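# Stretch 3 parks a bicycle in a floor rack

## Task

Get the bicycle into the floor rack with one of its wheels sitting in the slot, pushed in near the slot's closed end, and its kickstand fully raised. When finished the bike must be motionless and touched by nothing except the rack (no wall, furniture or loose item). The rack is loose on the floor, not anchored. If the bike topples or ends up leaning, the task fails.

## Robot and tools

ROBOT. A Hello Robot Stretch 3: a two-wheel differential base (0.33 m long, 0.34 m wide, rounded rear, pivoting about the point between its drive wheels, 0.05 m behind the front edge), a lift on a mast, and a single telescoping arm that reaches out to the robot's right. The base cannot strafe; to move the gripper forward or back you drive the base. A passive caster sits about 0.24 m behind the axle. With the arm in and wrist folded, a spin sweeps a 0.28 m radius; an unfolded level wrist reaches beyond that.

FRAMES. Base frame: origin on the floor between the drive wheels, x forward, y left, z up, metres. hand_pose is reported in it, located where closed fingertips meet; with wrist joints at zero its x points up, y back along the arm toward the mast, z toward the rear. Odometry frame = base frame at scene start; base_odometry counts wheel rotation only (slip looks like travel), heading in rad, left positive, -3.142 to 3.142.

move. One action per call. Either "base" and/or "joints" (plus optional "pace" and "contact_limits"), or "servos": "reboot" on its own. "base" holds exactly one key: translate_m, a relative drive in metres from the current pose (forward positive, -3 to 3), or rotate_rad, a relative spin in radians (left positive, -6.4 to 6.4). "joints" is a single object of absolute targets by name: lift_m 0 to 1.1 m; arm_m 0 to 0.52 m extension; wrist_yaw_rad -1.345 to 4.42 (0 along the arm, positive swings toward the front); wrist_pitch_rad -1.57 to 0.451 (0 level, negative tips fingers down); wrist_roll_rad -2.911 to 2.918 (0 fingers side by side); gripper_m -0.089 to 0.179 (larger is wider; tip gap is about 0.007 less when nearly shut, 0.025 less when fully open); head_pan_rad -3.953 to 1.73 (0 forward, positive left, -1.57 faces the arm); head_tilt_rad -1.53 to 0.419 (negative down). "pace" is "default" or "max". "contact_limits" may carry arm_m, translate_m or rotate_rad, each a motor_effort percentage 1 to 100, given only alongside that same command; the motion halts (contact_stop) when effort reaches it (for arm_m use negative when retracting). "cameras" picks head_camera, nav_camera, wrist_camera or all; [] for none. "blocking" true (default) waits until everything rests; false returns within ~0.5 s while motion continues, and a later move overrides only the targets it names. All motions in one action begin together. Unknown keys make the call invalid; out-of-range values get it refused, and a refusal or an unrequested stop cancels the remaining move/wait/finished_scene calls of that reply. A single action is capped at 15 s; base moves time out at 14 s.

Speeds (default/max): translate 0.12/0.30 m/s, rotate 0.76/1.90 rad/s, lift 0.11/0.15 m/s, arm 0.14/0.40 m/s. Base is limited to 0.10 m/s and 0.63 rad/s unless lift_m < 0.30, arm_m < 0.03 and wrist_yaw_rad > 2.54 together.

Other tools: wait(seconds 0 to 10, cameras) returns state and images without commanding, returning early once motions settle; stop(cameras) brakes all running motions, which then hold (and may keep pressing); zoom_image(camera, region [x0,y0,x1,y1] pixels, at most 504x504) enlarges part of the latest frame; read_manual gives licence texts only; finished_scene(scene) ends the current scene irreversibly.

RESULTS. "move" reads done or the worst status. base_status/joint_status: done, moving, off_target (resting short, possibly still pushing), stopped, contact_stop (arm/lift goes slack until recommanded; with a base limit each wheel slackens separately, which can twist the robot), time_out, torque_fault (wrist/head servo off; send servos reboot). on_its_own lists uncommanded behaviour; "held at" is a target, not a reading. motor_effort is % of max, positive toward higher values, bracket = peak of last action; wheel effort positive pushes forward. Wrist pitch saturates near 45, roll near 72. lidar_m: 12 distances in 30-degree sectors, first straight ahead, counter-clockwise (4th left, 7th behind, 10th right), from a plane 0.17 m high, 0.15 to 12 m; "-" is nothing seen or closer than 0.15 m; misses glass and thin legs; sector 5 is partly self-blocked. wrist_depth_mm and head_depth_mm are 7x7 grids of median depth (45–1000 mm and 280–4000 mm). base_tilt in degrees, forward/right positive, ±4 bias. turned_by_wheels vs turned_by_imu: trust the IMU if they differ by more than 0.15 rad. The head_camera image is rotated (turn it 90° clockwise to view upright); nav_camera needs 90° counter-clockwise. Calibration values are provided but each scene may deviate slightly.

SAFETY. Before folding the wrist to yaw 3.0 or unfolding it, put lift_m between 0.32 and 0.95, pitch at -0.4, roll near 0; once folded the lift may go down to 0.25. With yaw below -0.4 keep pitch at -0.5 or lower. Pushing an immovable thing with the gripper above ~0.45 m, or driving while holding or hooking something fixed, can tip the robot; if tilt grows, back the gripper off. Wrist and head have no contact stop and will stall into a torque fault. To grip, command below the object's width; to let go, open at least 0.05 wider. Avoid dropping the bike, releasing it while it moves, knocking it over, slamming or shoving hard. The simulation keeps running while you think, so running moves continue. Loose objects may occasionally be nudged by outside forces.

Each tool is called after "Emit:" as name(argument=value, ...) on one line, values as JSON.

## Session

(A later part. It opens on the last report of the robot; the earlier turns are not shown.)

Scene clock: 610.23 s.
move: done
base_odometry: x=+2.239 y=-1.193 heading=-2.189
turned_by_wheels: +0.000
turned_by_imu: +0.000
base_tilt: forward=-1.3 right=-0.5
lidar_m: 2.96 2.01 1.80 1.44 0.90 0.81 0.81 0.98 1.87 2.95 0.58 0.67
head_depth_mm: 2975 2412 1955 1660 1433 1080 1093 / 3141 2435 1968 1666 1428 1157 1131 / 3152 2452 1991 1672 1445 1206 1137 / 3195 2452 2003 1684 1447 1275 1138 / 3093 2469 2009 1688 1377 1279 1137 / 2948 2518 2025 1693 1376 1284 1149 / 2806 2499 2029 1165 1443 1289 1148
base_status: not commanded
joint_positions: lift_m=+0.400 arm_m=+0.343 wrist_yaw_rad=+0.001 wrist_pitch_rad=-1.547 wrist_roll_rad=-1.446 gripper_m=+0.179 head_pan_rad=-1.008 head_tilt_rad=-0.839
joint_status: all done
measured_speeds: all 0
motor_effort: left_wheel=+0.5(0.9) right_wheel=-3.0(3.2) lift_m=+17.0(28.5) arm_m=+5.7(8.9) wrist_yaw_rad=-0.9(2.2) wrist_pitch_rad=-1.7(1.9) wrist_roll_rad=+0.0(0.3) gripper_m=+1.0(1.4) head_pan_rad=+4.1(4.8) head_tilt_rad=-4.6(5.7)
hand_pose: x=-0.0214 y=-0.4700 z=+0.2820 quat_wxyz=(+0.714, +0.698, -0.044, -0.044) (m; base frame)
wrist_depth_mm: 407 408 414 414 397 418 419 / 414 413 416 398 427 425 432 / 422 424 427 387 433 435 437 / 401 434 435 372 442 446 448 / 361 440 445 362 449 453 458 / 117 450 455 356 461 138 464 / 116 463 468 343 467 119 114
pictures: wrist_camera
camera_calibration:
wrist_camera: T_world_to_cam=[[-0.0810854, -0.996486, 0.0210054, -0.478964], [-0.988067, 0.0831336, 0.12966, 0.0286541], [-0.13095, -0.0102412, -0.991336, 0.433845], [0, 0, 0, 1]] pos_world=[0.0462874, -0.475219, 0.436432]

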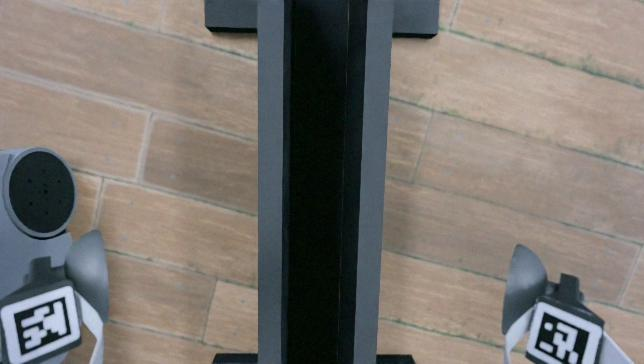

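Emit:
move(joints={"arm_m": 0.358, "lift_m": 0.205}, cameras=[])

Emit:
move(joints={"gripper_m": 0.03}, cameras=[])

Emit:
move(joints={"lift_m": 0.225}, cameras=[])

Emit:
move(joints={"arm_m": 0.372, "wrist_roll_rad": -1.427}, cameras=[])

Emit:
move(joints={"lift_m": 0.205}, cameras=[])

Emit:
move(joints={"gripper_m": 0.179}, cameras=["wrist_camera"])

Emit:
move(joints={"lift_m": 0.4}, cameras=["wrist_camera"])

Scene clock: 623.47 s.
move: done
base_odometry: x=+2.239 y=-1.193 heading=-2.189
turned_by_wheels: +0.000
turned_by_imu: +0.000
base_tilt: forward=-1.3 right=-0.5
lidar_m: 2.96 2.00 1.80 1.44 0.90 0.80 0.81 0.98 1.87 2.96 0.57 0.67
head_depth_mm: 2958 2412 1965 1653 1427 962 1045 / 3113 2421 1972 1660 1435 1151 1121 / 3182 2434 1989 1667 1439 1209 1128 / 3172 2468 1995 1675 1446 1269 1135 / 3060 2463 1989 1683 1374 1279 1137 / 2942 2490 2024 1687 1375 1282 1144 / 2815 2495 2028 1168 1438 1292 1149
base_status: not commanded
joint_positions: lift_m=+0.205 arm_m=+0.358 wrist_yaw_rad=+0.001 wrist_pitch_rad=-1.556 wrist_roll_rad=-1.446 gripper_m=+0.179 head_pan_rad=-1.008 head_tilt_rad=-0.839
joint_status: all done
measured_speeds: all 0
motor_effort: left_wheel=+0.4(0.7) right_wheel=-2.9(3.3) lift_m=+17.1(20.8) arm_m=+15.3(21.0) wrist_yaw_rad=-0.5(2.3) wrist_pitch_rad=+0.0(1.8) wrist_roll_rad=-0.2(0.3) gripper_m=+0.7(1.0) head_pan_rad=+3.8(4.5) head_tilt_rad=-4.9(5.8)
hand_pose: x=-0.0214 y=-0.4828 z=+0.0871 quat_wxyz=(+0.711, +0.701, -0.044, -0.044) (m; base frame)
wrist_depth_mm: - 79 143 - 84 80 232 / - 84 145 - 109 235 238 / - 82 148 - 109 240 242 / - 83 150 - 107 246 247 / - 84 151 - 92 150 252 / - - 134 - 103 134 257 / - 88 136 249 103 116 114
pictures: none
No camera images: "cameras" was empty.

Scene clock: 625.60 s.
move: done
base_odometry: x=+2.239 y=-1.193 heading=-2.189
turned_by_wheels: +0.000
turned_by_imu: +0.000
base_tilt: forward=-1.4 right=-0.5
lidar_m: 2.96 2.00 1.80 1.44 0.90 0.81 0.81 0.98 1.87 2.96 0.57 0.67
head_depth_mm: 2989 2412 1952 1661 1435 965 1054 / 3123 2412 1967 1660 1443 1154 1125 / 3192 2437 1990 1672 1442 1201 1134 / 3175 2469 1998 1674 1453 1275 1139 / 3094 2474 2005 1686 1377 1280 1142 / 2949 2506 2026 1694 1376 1283 1140 / 2805 2513 2026 1172 1430 1285 1149
base_status: not commanded
joint_positions: lift_m=+0.205 arm_m=+0.358 wrist_yaw_rad=+0.001 wrist_pitch_rad=-1.556 wrist_roll_rad=-1.446 gripper_m=+0.032 head_pan_rad=-1.008 head_tilt_rad=-0.839
joint_status: all done
measured_speeds: all 0
motor_effort: left_wheel=+0.6(0.9) right_wheel=-2.9(3.2) lift_m=+25.7(25.7) arm_m=+14.5(16.4) wrist_yaw_rad=-0.9(2.1) wrist_pitch_rad=+0.1(0.4) wrist_roll_rad=+0.0(0.3) gripper_m=-46.3(99.8) head_pan_rad=+4.0(4.6) head_tilt_rad=-4.6(5.5)
hand_pose: x=-0.0214 y=-0.4827 z=+0.0871 quat_wxyz=(+0.711, +0.701, -0.044, -0.044) (m; base frame)
wrist_depth_mm: - 79 134 - 105 80 233 / - 80 136 - 119 81 238 / - 82 138 - 118 241 243 / - 84 123 - 101 245 248 / - 85 142 - 99 87 253 / - 88 146 - 112 114 258 / 110 89 127 - 112 112 263
pictures: none
No camera images: "cameras" was empty.

Scene clock: 626.53 s.
move: done
base_odometry: x=+2.239 y=-1.193 heading=-2.189
turned_by_wheels: +0.000
turned_by_imu: +0.000
base_tilt: forward=-1.3 right=-0.5
lidar_m: 2.95 2.00 1.79 1.44 0.90 0.81 0.81 0.98 0.43 0.43 0.46 0.67
head_depth_mm: 2937 2405 1966 1649 1426 955 1080 / 3140 2406 1963 1671 1433 1124 1110 / 3150 2435 1983 1674 1442 1203 1132 / 3220 2451 1994 1673 1446 1271 1138 / 3089 2467 1995 1680 1374 1279 1143 / 2960 2493 2021 1685 1377 1284 1144 / 2797 2510 2017 1164 1440 1291 1150
base_status: not commanded
joint_positions: lift_m=+0.225 arm_m=+0.358 wrist_yaw_rad=+0.001 wrist_pitch_rad=-1.550 wrist_roll_rad=-1.446 gripper_m=+0.037 head_pan_rad=-1.008 head_tilt_rad=-0.840
joint_status: all done
measured_speeds: all 0
on_its_own: gripper_m is held at +0.038, not at your +0.030, by its stall guard, which is still easing
motor_effort: left_wheel=+0.1(0.5) right_wheel=-2.1(3.0) lift_m=+42.2(46.1) arm_m=+14.1(15.4) wrist_yaw_rad=-0.3(1.6) wrist_pitch_rad=-1.1(1.7) wrist_roll_rad=+0.1(0.3) gripper_m=-7.7(46.8) head_pan_rad=+4.6(4.8) head_tilt_rad=-5.1(5.5)
hand_pose: x=-0.0214 y=-0.4844 z=+0.1070 quat_wxyz=(+0.713, +0.698, -0.044, -0.044) (m; base frame)
wrist_depth_mm: - 77 114 - 110 78 252 / - 79 115 - 125 80 258 / - 81 133 - 106 258 261 / - 84 118 - 106 264 269 / 265 - 137 - 92 88 273 / 116 88 140 - 103 91 280 / 112 91 142 - 116 94 284
pictures: none
No camera images: "cameras" was empty.

Scene clock: 627.47 s.
move: done
base_odometry: x=+2.239 y=-1.193 heading=-2.189
turned_by_wheels: +0.000
turned_by_imu: +0.000
base_tilt: forward=-1.3 right=-0.4
lidar_m: 2.96 2.00 1.80 1.44 0.89 0.81 0.81 0.98 0.45 0.44 0.48 0.67
head_depth_mm: 2984 2396 1955 1654 1429 998 1087 / 3117 2424 1973 1657 1441 1147 1130 / 3171 2439 1988 1664 1445 1210 1136 / 3178 2448 1987 1673 1448 1270 1135 / 3110 2475 2015 1694 1377 1282 1141 / 2968 2469 2005 1686 1382 1285 1143 / 2827 2510 2029 1163 1433 1280 1148
base_status: not commanded
joint_positions: lift_m=+0.225 arm_m=+0.372 wrist_yaw_rad=+0.001 wrist_pitch_rad=-1.548 wrist_roll_rad=-1.428 gripper_m=+0.042 head_pan_rad=-1.008 head_tilt_rad=-0.840
joint_status: all done
measured_speeds: all 0
on_its_own: gripper_m is held at +0.041, not at your +0.030, by its stall guard, which is still easing
motor_effort: left_wheel=+0.4(0.9) right_wheel=-2.2(2.5) lift_m=+35.8(42.5) arm_m=+15.6(24.9) wrist_yaw_rad=-1.2(1.9) wrist_pitch_rad=-1.3(2.0) wrist_roll_rad=+0.3(3.9) gripper_m=-25.8(27.0) head_pan_rad=+4.0(4.4) head_tilt_rad=-5.1(5.3)
hand_pose: x=-0.0214 y=-0.4989 z=+0.1070 quat_wxyz=(+0.713, +0.697, -0.050, -0.050) (m; base frame)
wrist_depth_mm: - 80 114 - 110 81 252 / - 81 115 - 125 83 257 / - 83 134 - 123 86 262 / 260 86 118 - 105 88 270 / 264 89 138 - 92 147 274 / 119 91 141 - 103 94 281 / 111 94 142 - 101 112 283
pictures: none
No camera images: "cameras" was empty.

Scene clock: 628.27 s.
move: contact_stop
base_odometry: x=+2.239 y=-1.193 heading=-2.189
turned_by_wheels: +0.000
turned_by_imu: +0.000
base_tilt: forward=-1.3 right=-0.5
lidar_m: 2.96 2.00 1.80 1.44 0.90 0.81 0.81 0.98 1.87 2.96 0.57 0.67
head_depth_mm: 2996 2422 1953 1654 1429 993 1079 / 3121 2416 1963 1662 1440 1162 1132 / 3191 2447 1977 1668 1439 1223 1134 / 3201 2464 1982 1667 1447 1273 1139 / 3068 2476 2010 1685 1370 1278 1140 / 2921 2500 2008 1683 1375 1288 1142 / 2812 2517 2026 1165 1439 1288 1148
base_status: not commanded
joint_positions: lift_m=+0.209 arm_m=+0.372 wrist_yaw_rad=+0.001 wrist_pitch_rad=-1.556 wrist_roll_rad=-1.428 gripper_m=+0.045 head_pan_rad=-1.008 head_tilt_rad=-0.840
joint_status: lift_m contact_stop (moved -0.016 of -0.020)
measured_speeds: translate_m=+0.000 rotate_rad=+0.000 lift_m=+0.002 arm_m=+0.000 wrist_yaw_rad=+0.000 wrist_pitch_rad=+0.000 wrist_roll_rad=+0.000 head_pan_rad=+0.000 head_tilt_rad=+0.000
on_its_own: gripper_m is held at +0.044, not at your +0.030, by its stall guard, which is still easing; lift_m is slack since a contact_stop
motor_effort: left_wheel=-0.4(0.8) right_wheel=+0.8(2.4) lift_m=+23.0(31.8) arm_m=+14.1(15.8) wrist_yaw_rad=-0.4(1.6) wrist_pitch_rad=-0.1(1.6) wrist_roll_rad=+0.1(0.6) gripper_m=-25.2(26.4) head_pan_rad=+4.0(4.5) head_tilt_rad=-3.9(5.2)
hand_pose: x=-0.0214 y=-0.4968 z=+0.0908 quat_wxyz=(+0.710, +0.700, -0.050, -0.050) (m; base frame)
wrist_depth_mm: 232 83 127 - 112 84 239 / 236 84 129 - 150 86 243 / 241 86 154 - 126 245 248 / 246 88 133 - 107 90 252 / 251 90 159 251 105 255 258 / 119 92 138 - 105 94 262 / 111 93 139 - 103 96 269
pictures: none
No camera images: "cameras" was empty.

not run: a stop that you did not command came earlier in this reply.

not run: a stop that you did not command came earlier in this reply.

Emit:
move(joints={"gripper_m": 0.179}, cameras=[])

Emit:
move(joints={"lift_m": 0.4}, cameras=["wrist_camera"])

Emit:
move(joints={"lift_m": 0.78}, cameras=[])

Emit:
move(base={"translate_m": 0.5}, cameras=["wrist_camera"])

Emit:
zoom_image(camera="wrist_camera", region=[200, 0, 460, 364])

Scene clock: 634.37 s.
move: done
base_odometry: x=+2.239 y=-1.193 heading=-2.189
turned_by_wheels: +0.000
turned_by_imu: +0.000
base_tilt: forward=-1.3 right=-0.4
lidar_m: 2.97 2.00 1.80 1.44 0.90 0.80 0.81 0.98 1.87 2.96 0.58 0.67
head_depth_mm: 2961 2396 1951 1645 1427 993 1074 / 3110 2431 1978 1662 1441 1166 1112 / 3147 2457 1983 1670 1440 1220 1134 / 3222 2450 1993 1675 1455 1275 1139 / 3067 2471 2003 1679 1376 1279 1139 / 2950 2478 2017 1685 1377 1277 1139 / 2826 2499 2026 1166 1433 1290 1150
base_status: not commanded
joint_positions: lift_m=+0.209 arm_m=+0.372 wrist_yaw_rad=+0.001 wrist_pitch_rad=-1.552 wrist_roll_rad=-1.428 gripper_m=+0.179 head_pan_rad=-1.008 head_tilt_rad=-0.840
joint_status: all done
measured_speeds: all 0
on_its_own: lift_m is slack since a contact_stop
motor_effort: left_wheel=-0.1(1.0) right_wheel=+0.9(1.3) lift_m=+25.9(27.4) arm_m=+0.5(4.5) wrist_yaw_rad=-0.7(1.7) wrist_pitch_rad=-0.7(0.8) wrist_roll_rad=+0.2(0.5) gripper_m=+0.9(81.3) head_pan_rad=+3.8(4.4) head_tilt_rad=-4.7(5.2)
hand_pose: x=-0.0214 y=-0.4978 z=+0.0909 quat_wxyz=(+0.712, +0.699, -0.050, -0.050) (m; base frame)
wrist_depth_mm: - 81 127 - 112 83 238 / 235 83 129 - 128 85 241 / 239 85 155 - 125 87 246 / 243 86 132 245 106 89 252 / 249 89 136 - 105 91 258 / 117 90 138 - 105 134 260 / 115 92 139 - 104 95 113
pictures: none
No camera images: "cameras" was empty.

Scene clock: 636.93 s.
move: done
base_odometry: x=+2.239 y=-1.193 heading=-2.189
turned_by_wheels: +0.000
turned_by_imu: +0.000
base_tilt: forward=-1.3 right=-0.4
lidar_m: 2.96 2.00 1.80 1.44 0.90 0.81 0.81 0.98 1.86 2.96 0.58 0.67
head_depth_mm: 2996 2388 1962 1652 1428 1111 1090 / 3137 2411 1971 1655 1435 1174 1133 / 3184 2419 1978 1671 1438 1226 1138 / 3195 2456 1977 1682 1447 1273 1140 / 3065 2454 1998 1681 1373 1276 1142 / 2938 2497 2010 1684 1382 1285 1145 / 2807 2511 2028 1163 1440 1289 1149
base_status: not commanded
joint_positions: lift_m=+0.400 arm_m=+0.372 wrist_yaw_rad=+0.001 wrist_pitch_rad=-1.552 wrist_roll_rad=-1.428 gripper_m=+0.179 head_pan_rad=-1.008 head_tilt_rad=-0.840
joint_status: all done
measured_speeds: all 0
motor_effort: left_wheel=+0.2(0.7) right_wheel=+1.0(1.2) lift_m=+35.4(39.6) arm_m=-4.2(4.9) wrist_yaw_rad=-1.9(1.9) wrist_pitch_rad=-0.7(1.0) wrist_roll_rad=+0.3(0.5) gripper_m=+0.1(1.5) head_pan_rad=+4.3(4.5) head_tilt_rad=-4.7(5.4)
hand_pose: x=-0.0214 y=-0.4978 z=+0.2821 quat_wxyz=(+0.712, +0.699, -0.050, -0.050) (m; base frame)
wrist_depth_mm: 407 412 411 349 401 414 419 / 416 421 417 337 420 424 428 / 428 426 427 321 431 438 436 / 428 436 436 312 440 445 448 / 398 444 444 299 453 451 457 / 117 453 457 296 460 138 462 / 116 468 466 300 474 119 113
pictures: wrist_camera
camera_calibration:
wrist_camera: T_world_to_cam=[[-0.0986768, -0.994987, 0.0162454, -0.504939], [-0.986496, 0.0999532, 0.129747, 0.0393381], [-0.13072, -0.00322306, -0.991414, 0.437164], [0, 0, 0, 1]] pos_world=[0.0461274, -0.504931, 0.43651]

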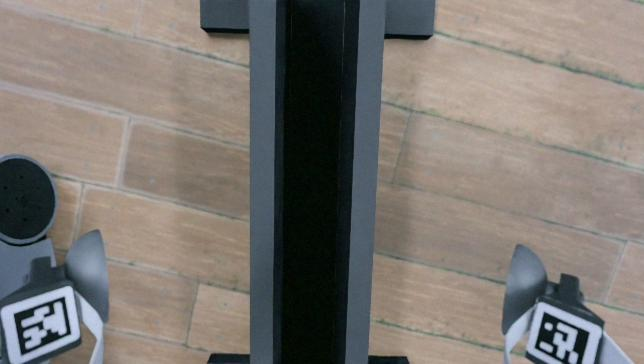

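Scene clock: 641.23 s.
move: done
base_odometry: x=+2.239 y=-1.193 heading=-2.189
turned_by_wheels: +0.000
turned_by_imu: +0.000
base_tilt: forward=-1.3 right=-0.4
lidar_m: 2.96 2.00 1.80 1.44 0.90 0.81 0.81 0.98 1.86 2.96 0.57 0.67
head_depth_mm: 2953 2413 1950 1617 1433 1220 1099 / 3134 2407 1968 1653 1438 1174 1129 / 3149 2424 1968 1666 1447 1222 1132 / 3204 2455 1996 1681 1450 1276 1135 / 3075 2446 1999 1679 1378 1276 1144 / 2920 2492 2012 1698 1380 1283 1144 / 2812 2500 2031 1164 1438 1292 1145
base_status: not commanded
joint_positions: lift_m=+0.780 arm_m=+0.372 wrist_yaw_rad=+0.001 wrist_pitch_rad=-1.552 wrist_roll_rad=-1.428 gripper_m=+0.179 head_pan_rad=-1.008 head_tilt_rad=-0.840
joint_status: all done
measured_speeds: all 0
motor_effort: left_wheel=+0.3(0.8) right_wheel=+1.1(1.3) lift_m=+35.2(45.5) arm_m=-13.8(13.8) wrist_yaw_rad=-0.3(2.1) wrist_pitch_rad=-0.6(1.0) wrist_roll_rad=+0.4(0.6) gripper_m=+0.1(1.5) head_pan_rad=+4.6(5.0) head_tilt_rad=-4.7(5.2)
hand_pose: x=-0.0214 y=-0.4978 z=+0.6621 quat_wxyz=(+0.712, +0.699, -0.050, -0.050) (m; base frame)
wrist_depth_mm: 753 761 753 768 762 761 783 / 790 774 785 637 783 792 798 / 789 783 798 796 800 811 804 / 644 658 820 810 813 829 837 / 656 667 838 835 834 838 839 / 117 787 844 831 859 136 867 / 116 862 868 871 882 119 114
pictures: none
No camera images: "cameras" was empty.

Scene clock: 647.33 s.
move: done
base_odometry: x=+1.949 y=-1.601 heading=-2.189
turned_by_wheels: +0.000
turned_by_imu: +0.001
base_tilt: forward=-1.3 right=-0.4
lidar_m: 2.49 1.82 1.64 1.64 1.42 1.28 1.28 1.55 0.48 0.45 0.48 0.58
head_depth_mm: 3074 2400 1963 1617 1429 1095 1124 / 3137 2429 1957 1666 1440 1076 1129 / 3024 2423 1977 1673 850 1210 1134 / 2894 2434 1993 1672 968 1275 1137 / 2732 2468 2018 1686 1214 1278 1140 / 2559 2488 2022 1196 1409 1283 1144 / 2378 2475 1972 1691 1411 1288 1148
base_status: done
joint_positions: lift_m=+0.780 arm_m=+0.372 wrist_yaw_rad=+0.001 wrist_pitch_rad=-1.552 wrist_roll_rad=-1.428 gripper_m=+0.179 head_pan_rad=-1.008 head_tilt_rad=-0.840
joint_status: not commanded
measured_speeds: all 0
motor_effort: left_wheel=+1.4(7.0) right_wheel=+0.6(5.1) lift_m=+35.0(36.5) arm_m=-13.2(16.2) wrist_yaw_rad=-1.2(2.2) wrist_pitch_rad=-0.6(1.0) wrist_roll_rad=+0.3(0.7) gripper_m=+0.0(1.3) head_pan_rad=+3.8(4.7) head_tilt_rad=-4.3(5.5)
hand_pose: x=-0.0214 y=-0.4978 z=+0.6621 quat_wxyz=(+0.712, +0.699, -0.050, -0.050) (m; base frame)
wrist_depth_mm: 749 756 468 761 769 780 777 / 775 784 771 490 790 780 796 / 789 793 797 568 811 809 813 / 651 655 812 726 829 823 824 / 662 671 842 842 838 826 843 / 117 802 853 824 858 136 870 / 116 866 864 863 881 119 114
pictures: wrist_camera
camera_calibration:
wrist_camera: T_world_to_cam=[[-0.0986762, -0.994987, 0.0162457, -0.511105], [-0.986496, 0.0999527, 0.129747, -0.00996713], [-0.13072, -0.00322337, -0.991414, 0.813904], [0, 0, 0, 1]] pos_world=[0.0461274, -0.504923, 0.816512]

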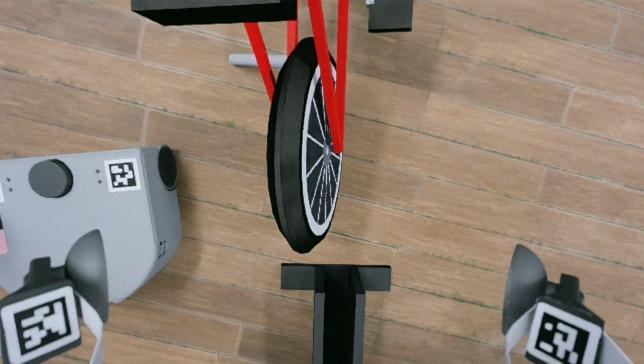

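Scaled by 1.385.

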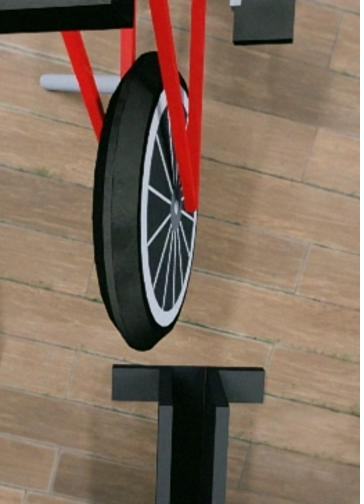

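Emit:
move(base={"translate_m": -0.5}, cameras=[])

Emit:
move(joints={"lift_m": 0.205}, pace="max", cameras=[])

Emit:
move(joints={"gripper_m": 0.03}, cameras=[])

Emit:
move(joints={"lift_m": 0.222}, cameras=[])

Emit:
move(joints={"arm_m": 0.358}, cameras=[])

Emit:
move(joints={"gripper_m": 0.179}, cameras=["wrist_camera"])

Emit:
move(joints={"lift_m": 0.4}, cameras=["wrist_camera"])

Emit:
move(joints={"lift_m": 0.78}, pace="max", cameras=[])

Emit:
move(base={"translate_m": 0.5}, cameras=["wrist_camera"])

Scene clock: 675.70 s.
move: done
base_odometry: x=+2.239 y=-1.193 heading=-2.189
turned_by_wheels: +0.000
turned_by_imu: +0.000
base_tilt: forward=-1.4 right=-0.4
lidar_m: 2.95 2.00 1.80 1.44 0.90 0.81 0.81 0.98 1.87 2.96 0.58 0.67
head_depth_mm: 2973 2399 1954 1607 1435 1217 1095 / 3148 2420 1964 1663 1438 1178 1128 / 3189 2418 1982 1668 1443 1217 1135 / 3202 2443 2001 1678 1441 1276 1133 / 3057 2444 2000 1684 1376 1284 1141 / 2942 2521 2014 1684 1370 1279 1145 / 2812 2495 2024 1165 1435 1287 1149
base_status: done
joint_positions: lift_m=+0.780 arm_m=+0.372 wrist_yaw_rad=+0.001 wrist_pitch_rad=-1.552 wrist_roll_rad=-1.428 gripper_m=+0.179 head_pan_rad=-1.008 head_tilt_rad=-0.840
joint_status: not commanded
measured_speeds: all 0
motor_effort: left_wheel=+0.2(6.1) right_wheel=-2.8(7.5) lift_m=+34.3(35.3) arm_m=-12.6(14.7) wrist_yaw_rad=-0.5(1.9) wrist_pitch_rad=-0.6(1.1) wrist_roll_rad=+0.0(0.7) gripper_m=+0.5(1.4) head_pan_rad=+3.5(4.9) head_tilt_rad=-4.7(5.3)
hand_pose: x=-0.0214 y=-0.4978 z=+0.6621 quat_wxyz=(+0.712, +0.699, -0.050, -0.050) (m; base frame)
wrist_depth_mm: 776 762 770 771 781 785 785 / 779 768 785 643 803 780 799 / 796 792 783 795 797 801 817 / 645 662 827 811 817 822 841 / 658 673 828 816 829 835 841 / 117 777 833 818 855 136 863 / 116 854 873 865 877 119 113
pictures: none
No camera images: "cameras" was empty.

Scene clock: 680.33 s.
move: done
base_odometry: x=+2.239 y=-1.193 heading=-2.189
turned_by_wheels: +0.000
turned_by_imu: +0.000
base_tilt: forward=-1.3 right=-0.5
lidar_m: 2.96 2.01 1.80 1.44 0.90 0.80 0.81 0.98 1.86 2.96 0.58 0.67
head_depth_mm: 2986 2389 1965 1654 1435 1001 1075 / 3105 2426 1981 1670 1442 1163 1112 / 3168 2441 1980 1672 1444 1224 1136 / 3212 2466 1985 1680 1450 1274 1137 / 3070 2467 2013 1686 1373 1280 1140 / 2954 2494 2015 1693 1378 1285 1142 / 2812 2497 2027 1166 1437 1287 1150
base_status: not commanded
joint_positions: lift_m=+0.205 arm_m=+0.372 wrist_yaw_rad=+0.001 wrist_pitch_rad=-1.552 wrist_roll_rad=-1.428 gripper_m=+0.179 head_pan_rad=-1.008 head_tilt_rad=-0.840
joint_status: all done
measured_speeds: all 0
motor_effort: left_wheel=+0.0(0.7) right_wheel=-2.8(3.0) lift_m=+17.5(35.7) arm_m=-12.1(13.4) wrist_yaw_rad=-1.0(2.1) wrist_pitch_rad=-0.6(1.0) wrist_roll_rad=+0.3(0.5) gripper_m=+0.1(1.6) head_pan_rad=+4.3(4.9) head_tilt_rad=-4.1(5.2)
hand_pose: x=-0.0214 y=-0.4978 z=+0.0871 quat_wxyz=(+0.712, +0.699, -0.050, -0.050) (m; base frame)
wrist_depth_mm: - 78 127 - 111 80 233 / - 79 129 235 127 81 238 / - 81 132 - 125 241 243 / - 83 116 - 107 245 248 / 245 84 135 - 105 87 254 / - 86 138 - 105 89 258 / - 88 139 - 119 99 113
pictures: none
No camera images: "cameras" was empty.

Scene clock: 682.43 s.
move: done
base_odometry: x=+2.239 y=-1.193 heading=-2.189
turned_by_wheels: +0.000
turned_by_imu: +0.000
base_tilt: forward=-1.3 right=-0.5
lidar_m: 2.96 2.00 1.80 1.44 0.90 0.81 0.81 0.98 1.86 2.95 0.58 0.67
head_depth_mm: 2987 2391 1944 1648 1427 1000 1077 / 3136 2432 1976 1668 1430 1164 1132 / 3153 2433 1969 1668 1439 1222 1135 / 3206 2457 1984 1677 1450 1275 1140 / 3077 2456 2005 1686 1377 1277 1142 / 2912 2481 2016 1694 1383 1284 1145 / 2795 2496 2022 1167 1440 1283 1148
base_status: not commanded
joint_positions: lift_m=+0.205 arm_m=+0.372 wrist_yaw_rad=+0.001 wrist_pitch_rad=-1.551 wrist_roll_rad=-1.428 gripper_m=+0.032 head_pan_rad=-1.008 head_tilt_rad=-0.840
joint_status: all done
measured_speeds: all 0
motor_effort: left_wheel=+0.1(0.6) right_wheel=-2.6(2.9) lift_m=+15.6(17.8) arm_m=-11.1(12.5) wrist_yaw_rad=+0.2(1.5) wrist_pitch_rad=-0.9(1.2) wrist_roll_rad=+0.3(0.6) gripper_m=-45.3(99.5) head_pan_rad=+3.9(4.8) head_tilt_rad=-4.4(5.3)
hand_pose: x=-0.0214 y=-0.4979 z=+0.0871 quat_wxyz=(+0.712, +0.699, -0.050, -0.050) (m; base frame)
wrist_depth_mm: - 78 128 - 111 80 235 / - 80 113 - 126 81 238 / - 81 132 - 107 240 244 / - 83 117 - 106 245 248 / 246 84 137 - 104 87 253 / - 87 139 - 104 89 259 / 112 88 140 - 118 113 264
pictures: none
No camera images: "cameras" was empty.

Scene clock: 683.30 s.
move: done
base_odometry: x=+2.239 y=-1.193 heading=-2.189
turned_by_wheels: +0.000
turned_by_imu: +0.000
base_tilt: forward=-1.3 right=-0.4
lidar_m: 2.95 2.00 1.80 1.44 0.90 0.81 0.81 0.98 0.45 0.44 0.48 0.67
head_depth_mm: 3001 2385 1967 1639 1429 997 1093 / 3104 2418 1961 1664 1436 1154 1125 / 3173 2430 1974 1676 1440 1207 1133 / 3195 2436 1985 1673 1453 1267 1141 / 3096 2489 2010 1692 1373 1273 1132 / 2941 2496 2031 1694 1374 1286 1149 / 2821 2498 2020 1169 1435 1286 1149
base_status: not commanded
joint_positions: lift_m=+0.222 arm_m=+0.372 wrist_yaw_rad=+0.001 wrist_pitch_rad=-1.547 wrist_roll_rad=-1.428 gripper_m=+0.036 head_pan_rad=-1.008 head_tilt_rad=-0.840
joint_status: all done
measured_speeds: all 0
on_its_own: gripper_m is held at +0.034, not at your +0.030, by its stall guard, which is still easing
motor_effort: left_wheel=-0.2(0.6) right_wheel=-2.2(3.0) lift_m=+43.0(46.0) arm_m=-10.9(11.7) wrist_yaw_rad=-0.2(1.7) wrist_pitch_rad=-1.8(2.2) wrist_roll_rad=-0.1(0.6) gripper_m=-28.7(45.9) head_pan_rad=+3.9(4.4) head_tilt_rad=-4.3(5.2)
hand_pose: x=-0.0214 y=-0.4990 z=+0.1040 quat_wxyz=(+0.713, +0.697, -0.050, -0.050) (m; base frame)
wrist_depth_mm: - 74 113 - 110 75 250 / - 76 114 - 125 77 255 / - 78 133 - 107 80 260 / - 81 118 - 106 263 264 / - 83 138 - 104 267 271 / - 84 140 - 103 88 278 / 112 88 142 - 116 113 281
pictures: none
No camera images: "cameras" was empty.

Scene clock: 684.23 s.
move: done
base_odometry: x=+2.239 y=-1.193 heading=-2.189
turned_by_wheels: +0.000
turned_by_imu: +0.000
base_tilt: forward=-1.3 right=-0.5
lidar_m: 2.96 2.00 1.79 1.44 0.90 0.81 0.81 0.98 1.86 0.43 0.46 0.67
head_depth_mm: 2952 2391 1955 1643 1433 963 1078 / 3136 2415 1957 1658 1432 1135 1118 / 3158 2427 1971 1670 1442 1208 1132 / 3213 2449 1968 1680 1449 1275 1136 / 3071 2472 1998 1673 1368 1277 1144 / 2930 2485 1995 1691 1378 1281 1141 / 2824 2498 2026 1167 1438 1286 1150
base_status: not commanded
joint_positions: lift_m=+0.222 arm_m=+0.358 wrist_yaw_rad=+0.001 wrist_pitch_rad=-1.542 wrist_roll_rad=-1.430 gripper_m=+0.042 head_pan_rad=-1.008 head_tilt_rad=-0.841
joint_status: all done
measured_speeds: all 0
on_its_own: gripper_m is held at +0.041, not at your +0.030, by its stall guard, which is still easing
motor_effort: left_wheel=+1.2(1.2) right_wheel=-0.8(2.4) lift_m=+24.6(43.1) arm_m=-14.1(19.6) wrist_yaw_rad=-0.6(2.3) wrist_pitch_rad=-2.5(3.7) wrist_roll_rad=+0.7(1.0) gripper_m=-24.3(28.2) head_pan_rad=+3.9(4.5) head_tilt_rad=-3.9(5.3)
hand_pose: x=-0.0214 y=-0.4862 z=+0.1039 quat_wxyz=(+0.715, +0.696, -0.050, -0.049) (m; base frame)
wrist_depth_mm: - 82 128 - 111 84 251 / 245 84 113 - 127 86 255 / 250 86 133 - 124 257 261 / 256 88 117 - 106 91 266 / 260 91 138 - 93 267 271 / 119 93 139 - 103 96 278 / 111 96 141 264 102 113 281
pictures: none
No camera images: "cameras" was empty.

Scene clock: 686.13 s.
move: done
base_odometry: x=+2.239 y=-1.193 heading=-2.189
turned_by_wheels: +0.000
turned_by_imu: +0.000
base_tilt: forward=-1.3 right=-0.4
lidar_m: 2.96 2.01 1.80 1.44 0.90 0.80 0.81 0.98 1.86 2.96 0.57 0.67
head_depth_mm: 2975 2392 1955 1646 1430 965 1079 / 3110 2404 1968 1662 1436 1156 1116 / 3177 2437 1985 1677 1445 1207 1133 / 3178 2468 1992 1676 1449 1273 1135 / 3094 2494 2002 1695 1371 1278 1141 / 2963 2488 2011 1685 1377 1284 1143 / 2833 2516 2028 1170 1431 1287 1147
base_status: not commanded
joint_positions: lift_m=+0.222 arm_m=+0.358 wrist_yaw_rad=+0.001 wrist_pitch_rad=-1.549 wrist_roll_rad=-1.430 gripper_m=+0.179 head_pan_rad=-1.008 head_tilt_rad=-0.841
joint_status: all done
measured_speeds: all 0
motor_effort: left_wheel=+0.9(1.6) right_wheel=-1.2(1.5) lift_m=+30.3(30.9) arm_m=-9.5(15.7) wrist_yaw_rad=+0.0(1.6) wrist_pitch_rad=-1.3(2.6) wrist_roll_rad=+0.7(1.0) gripper_m=+0.4(83.4) head_pan_rad=+3.8(4.6) head_tilt_rad=-3.4(4.8)
hand_pose: x=-0.0214 y=-0.4846 z=+0.1040 quat_wxyz=(+0.713, +0.698, -0.050, -0.049) (m; base frame)
wrist_depth_mm: 242 94 127 - 112 247 251 / 246 96 129 - 128 253 254 / 251 98 133 - 108 259 260 / 257 - 134 - 107 263 266 / 262 102 135 - 104 269 271 / 117 104 139 - 106 136 277 / 116 106 140 276 109 117 114
pictures: wrist_camera
camera_calibration:
wrist_camera: T_world_to_cam=[[-0.0968466, -0.995112, 0.0193198, -0.489222], [-0.986676, 0.0985391, 0.129464, 0.0604523], [-0.130735, -0.00652424, -0.991396, 0.259055], [0, 0, 0, 1]] pos_world=[0.0461349, -0.491098, 0.258452]

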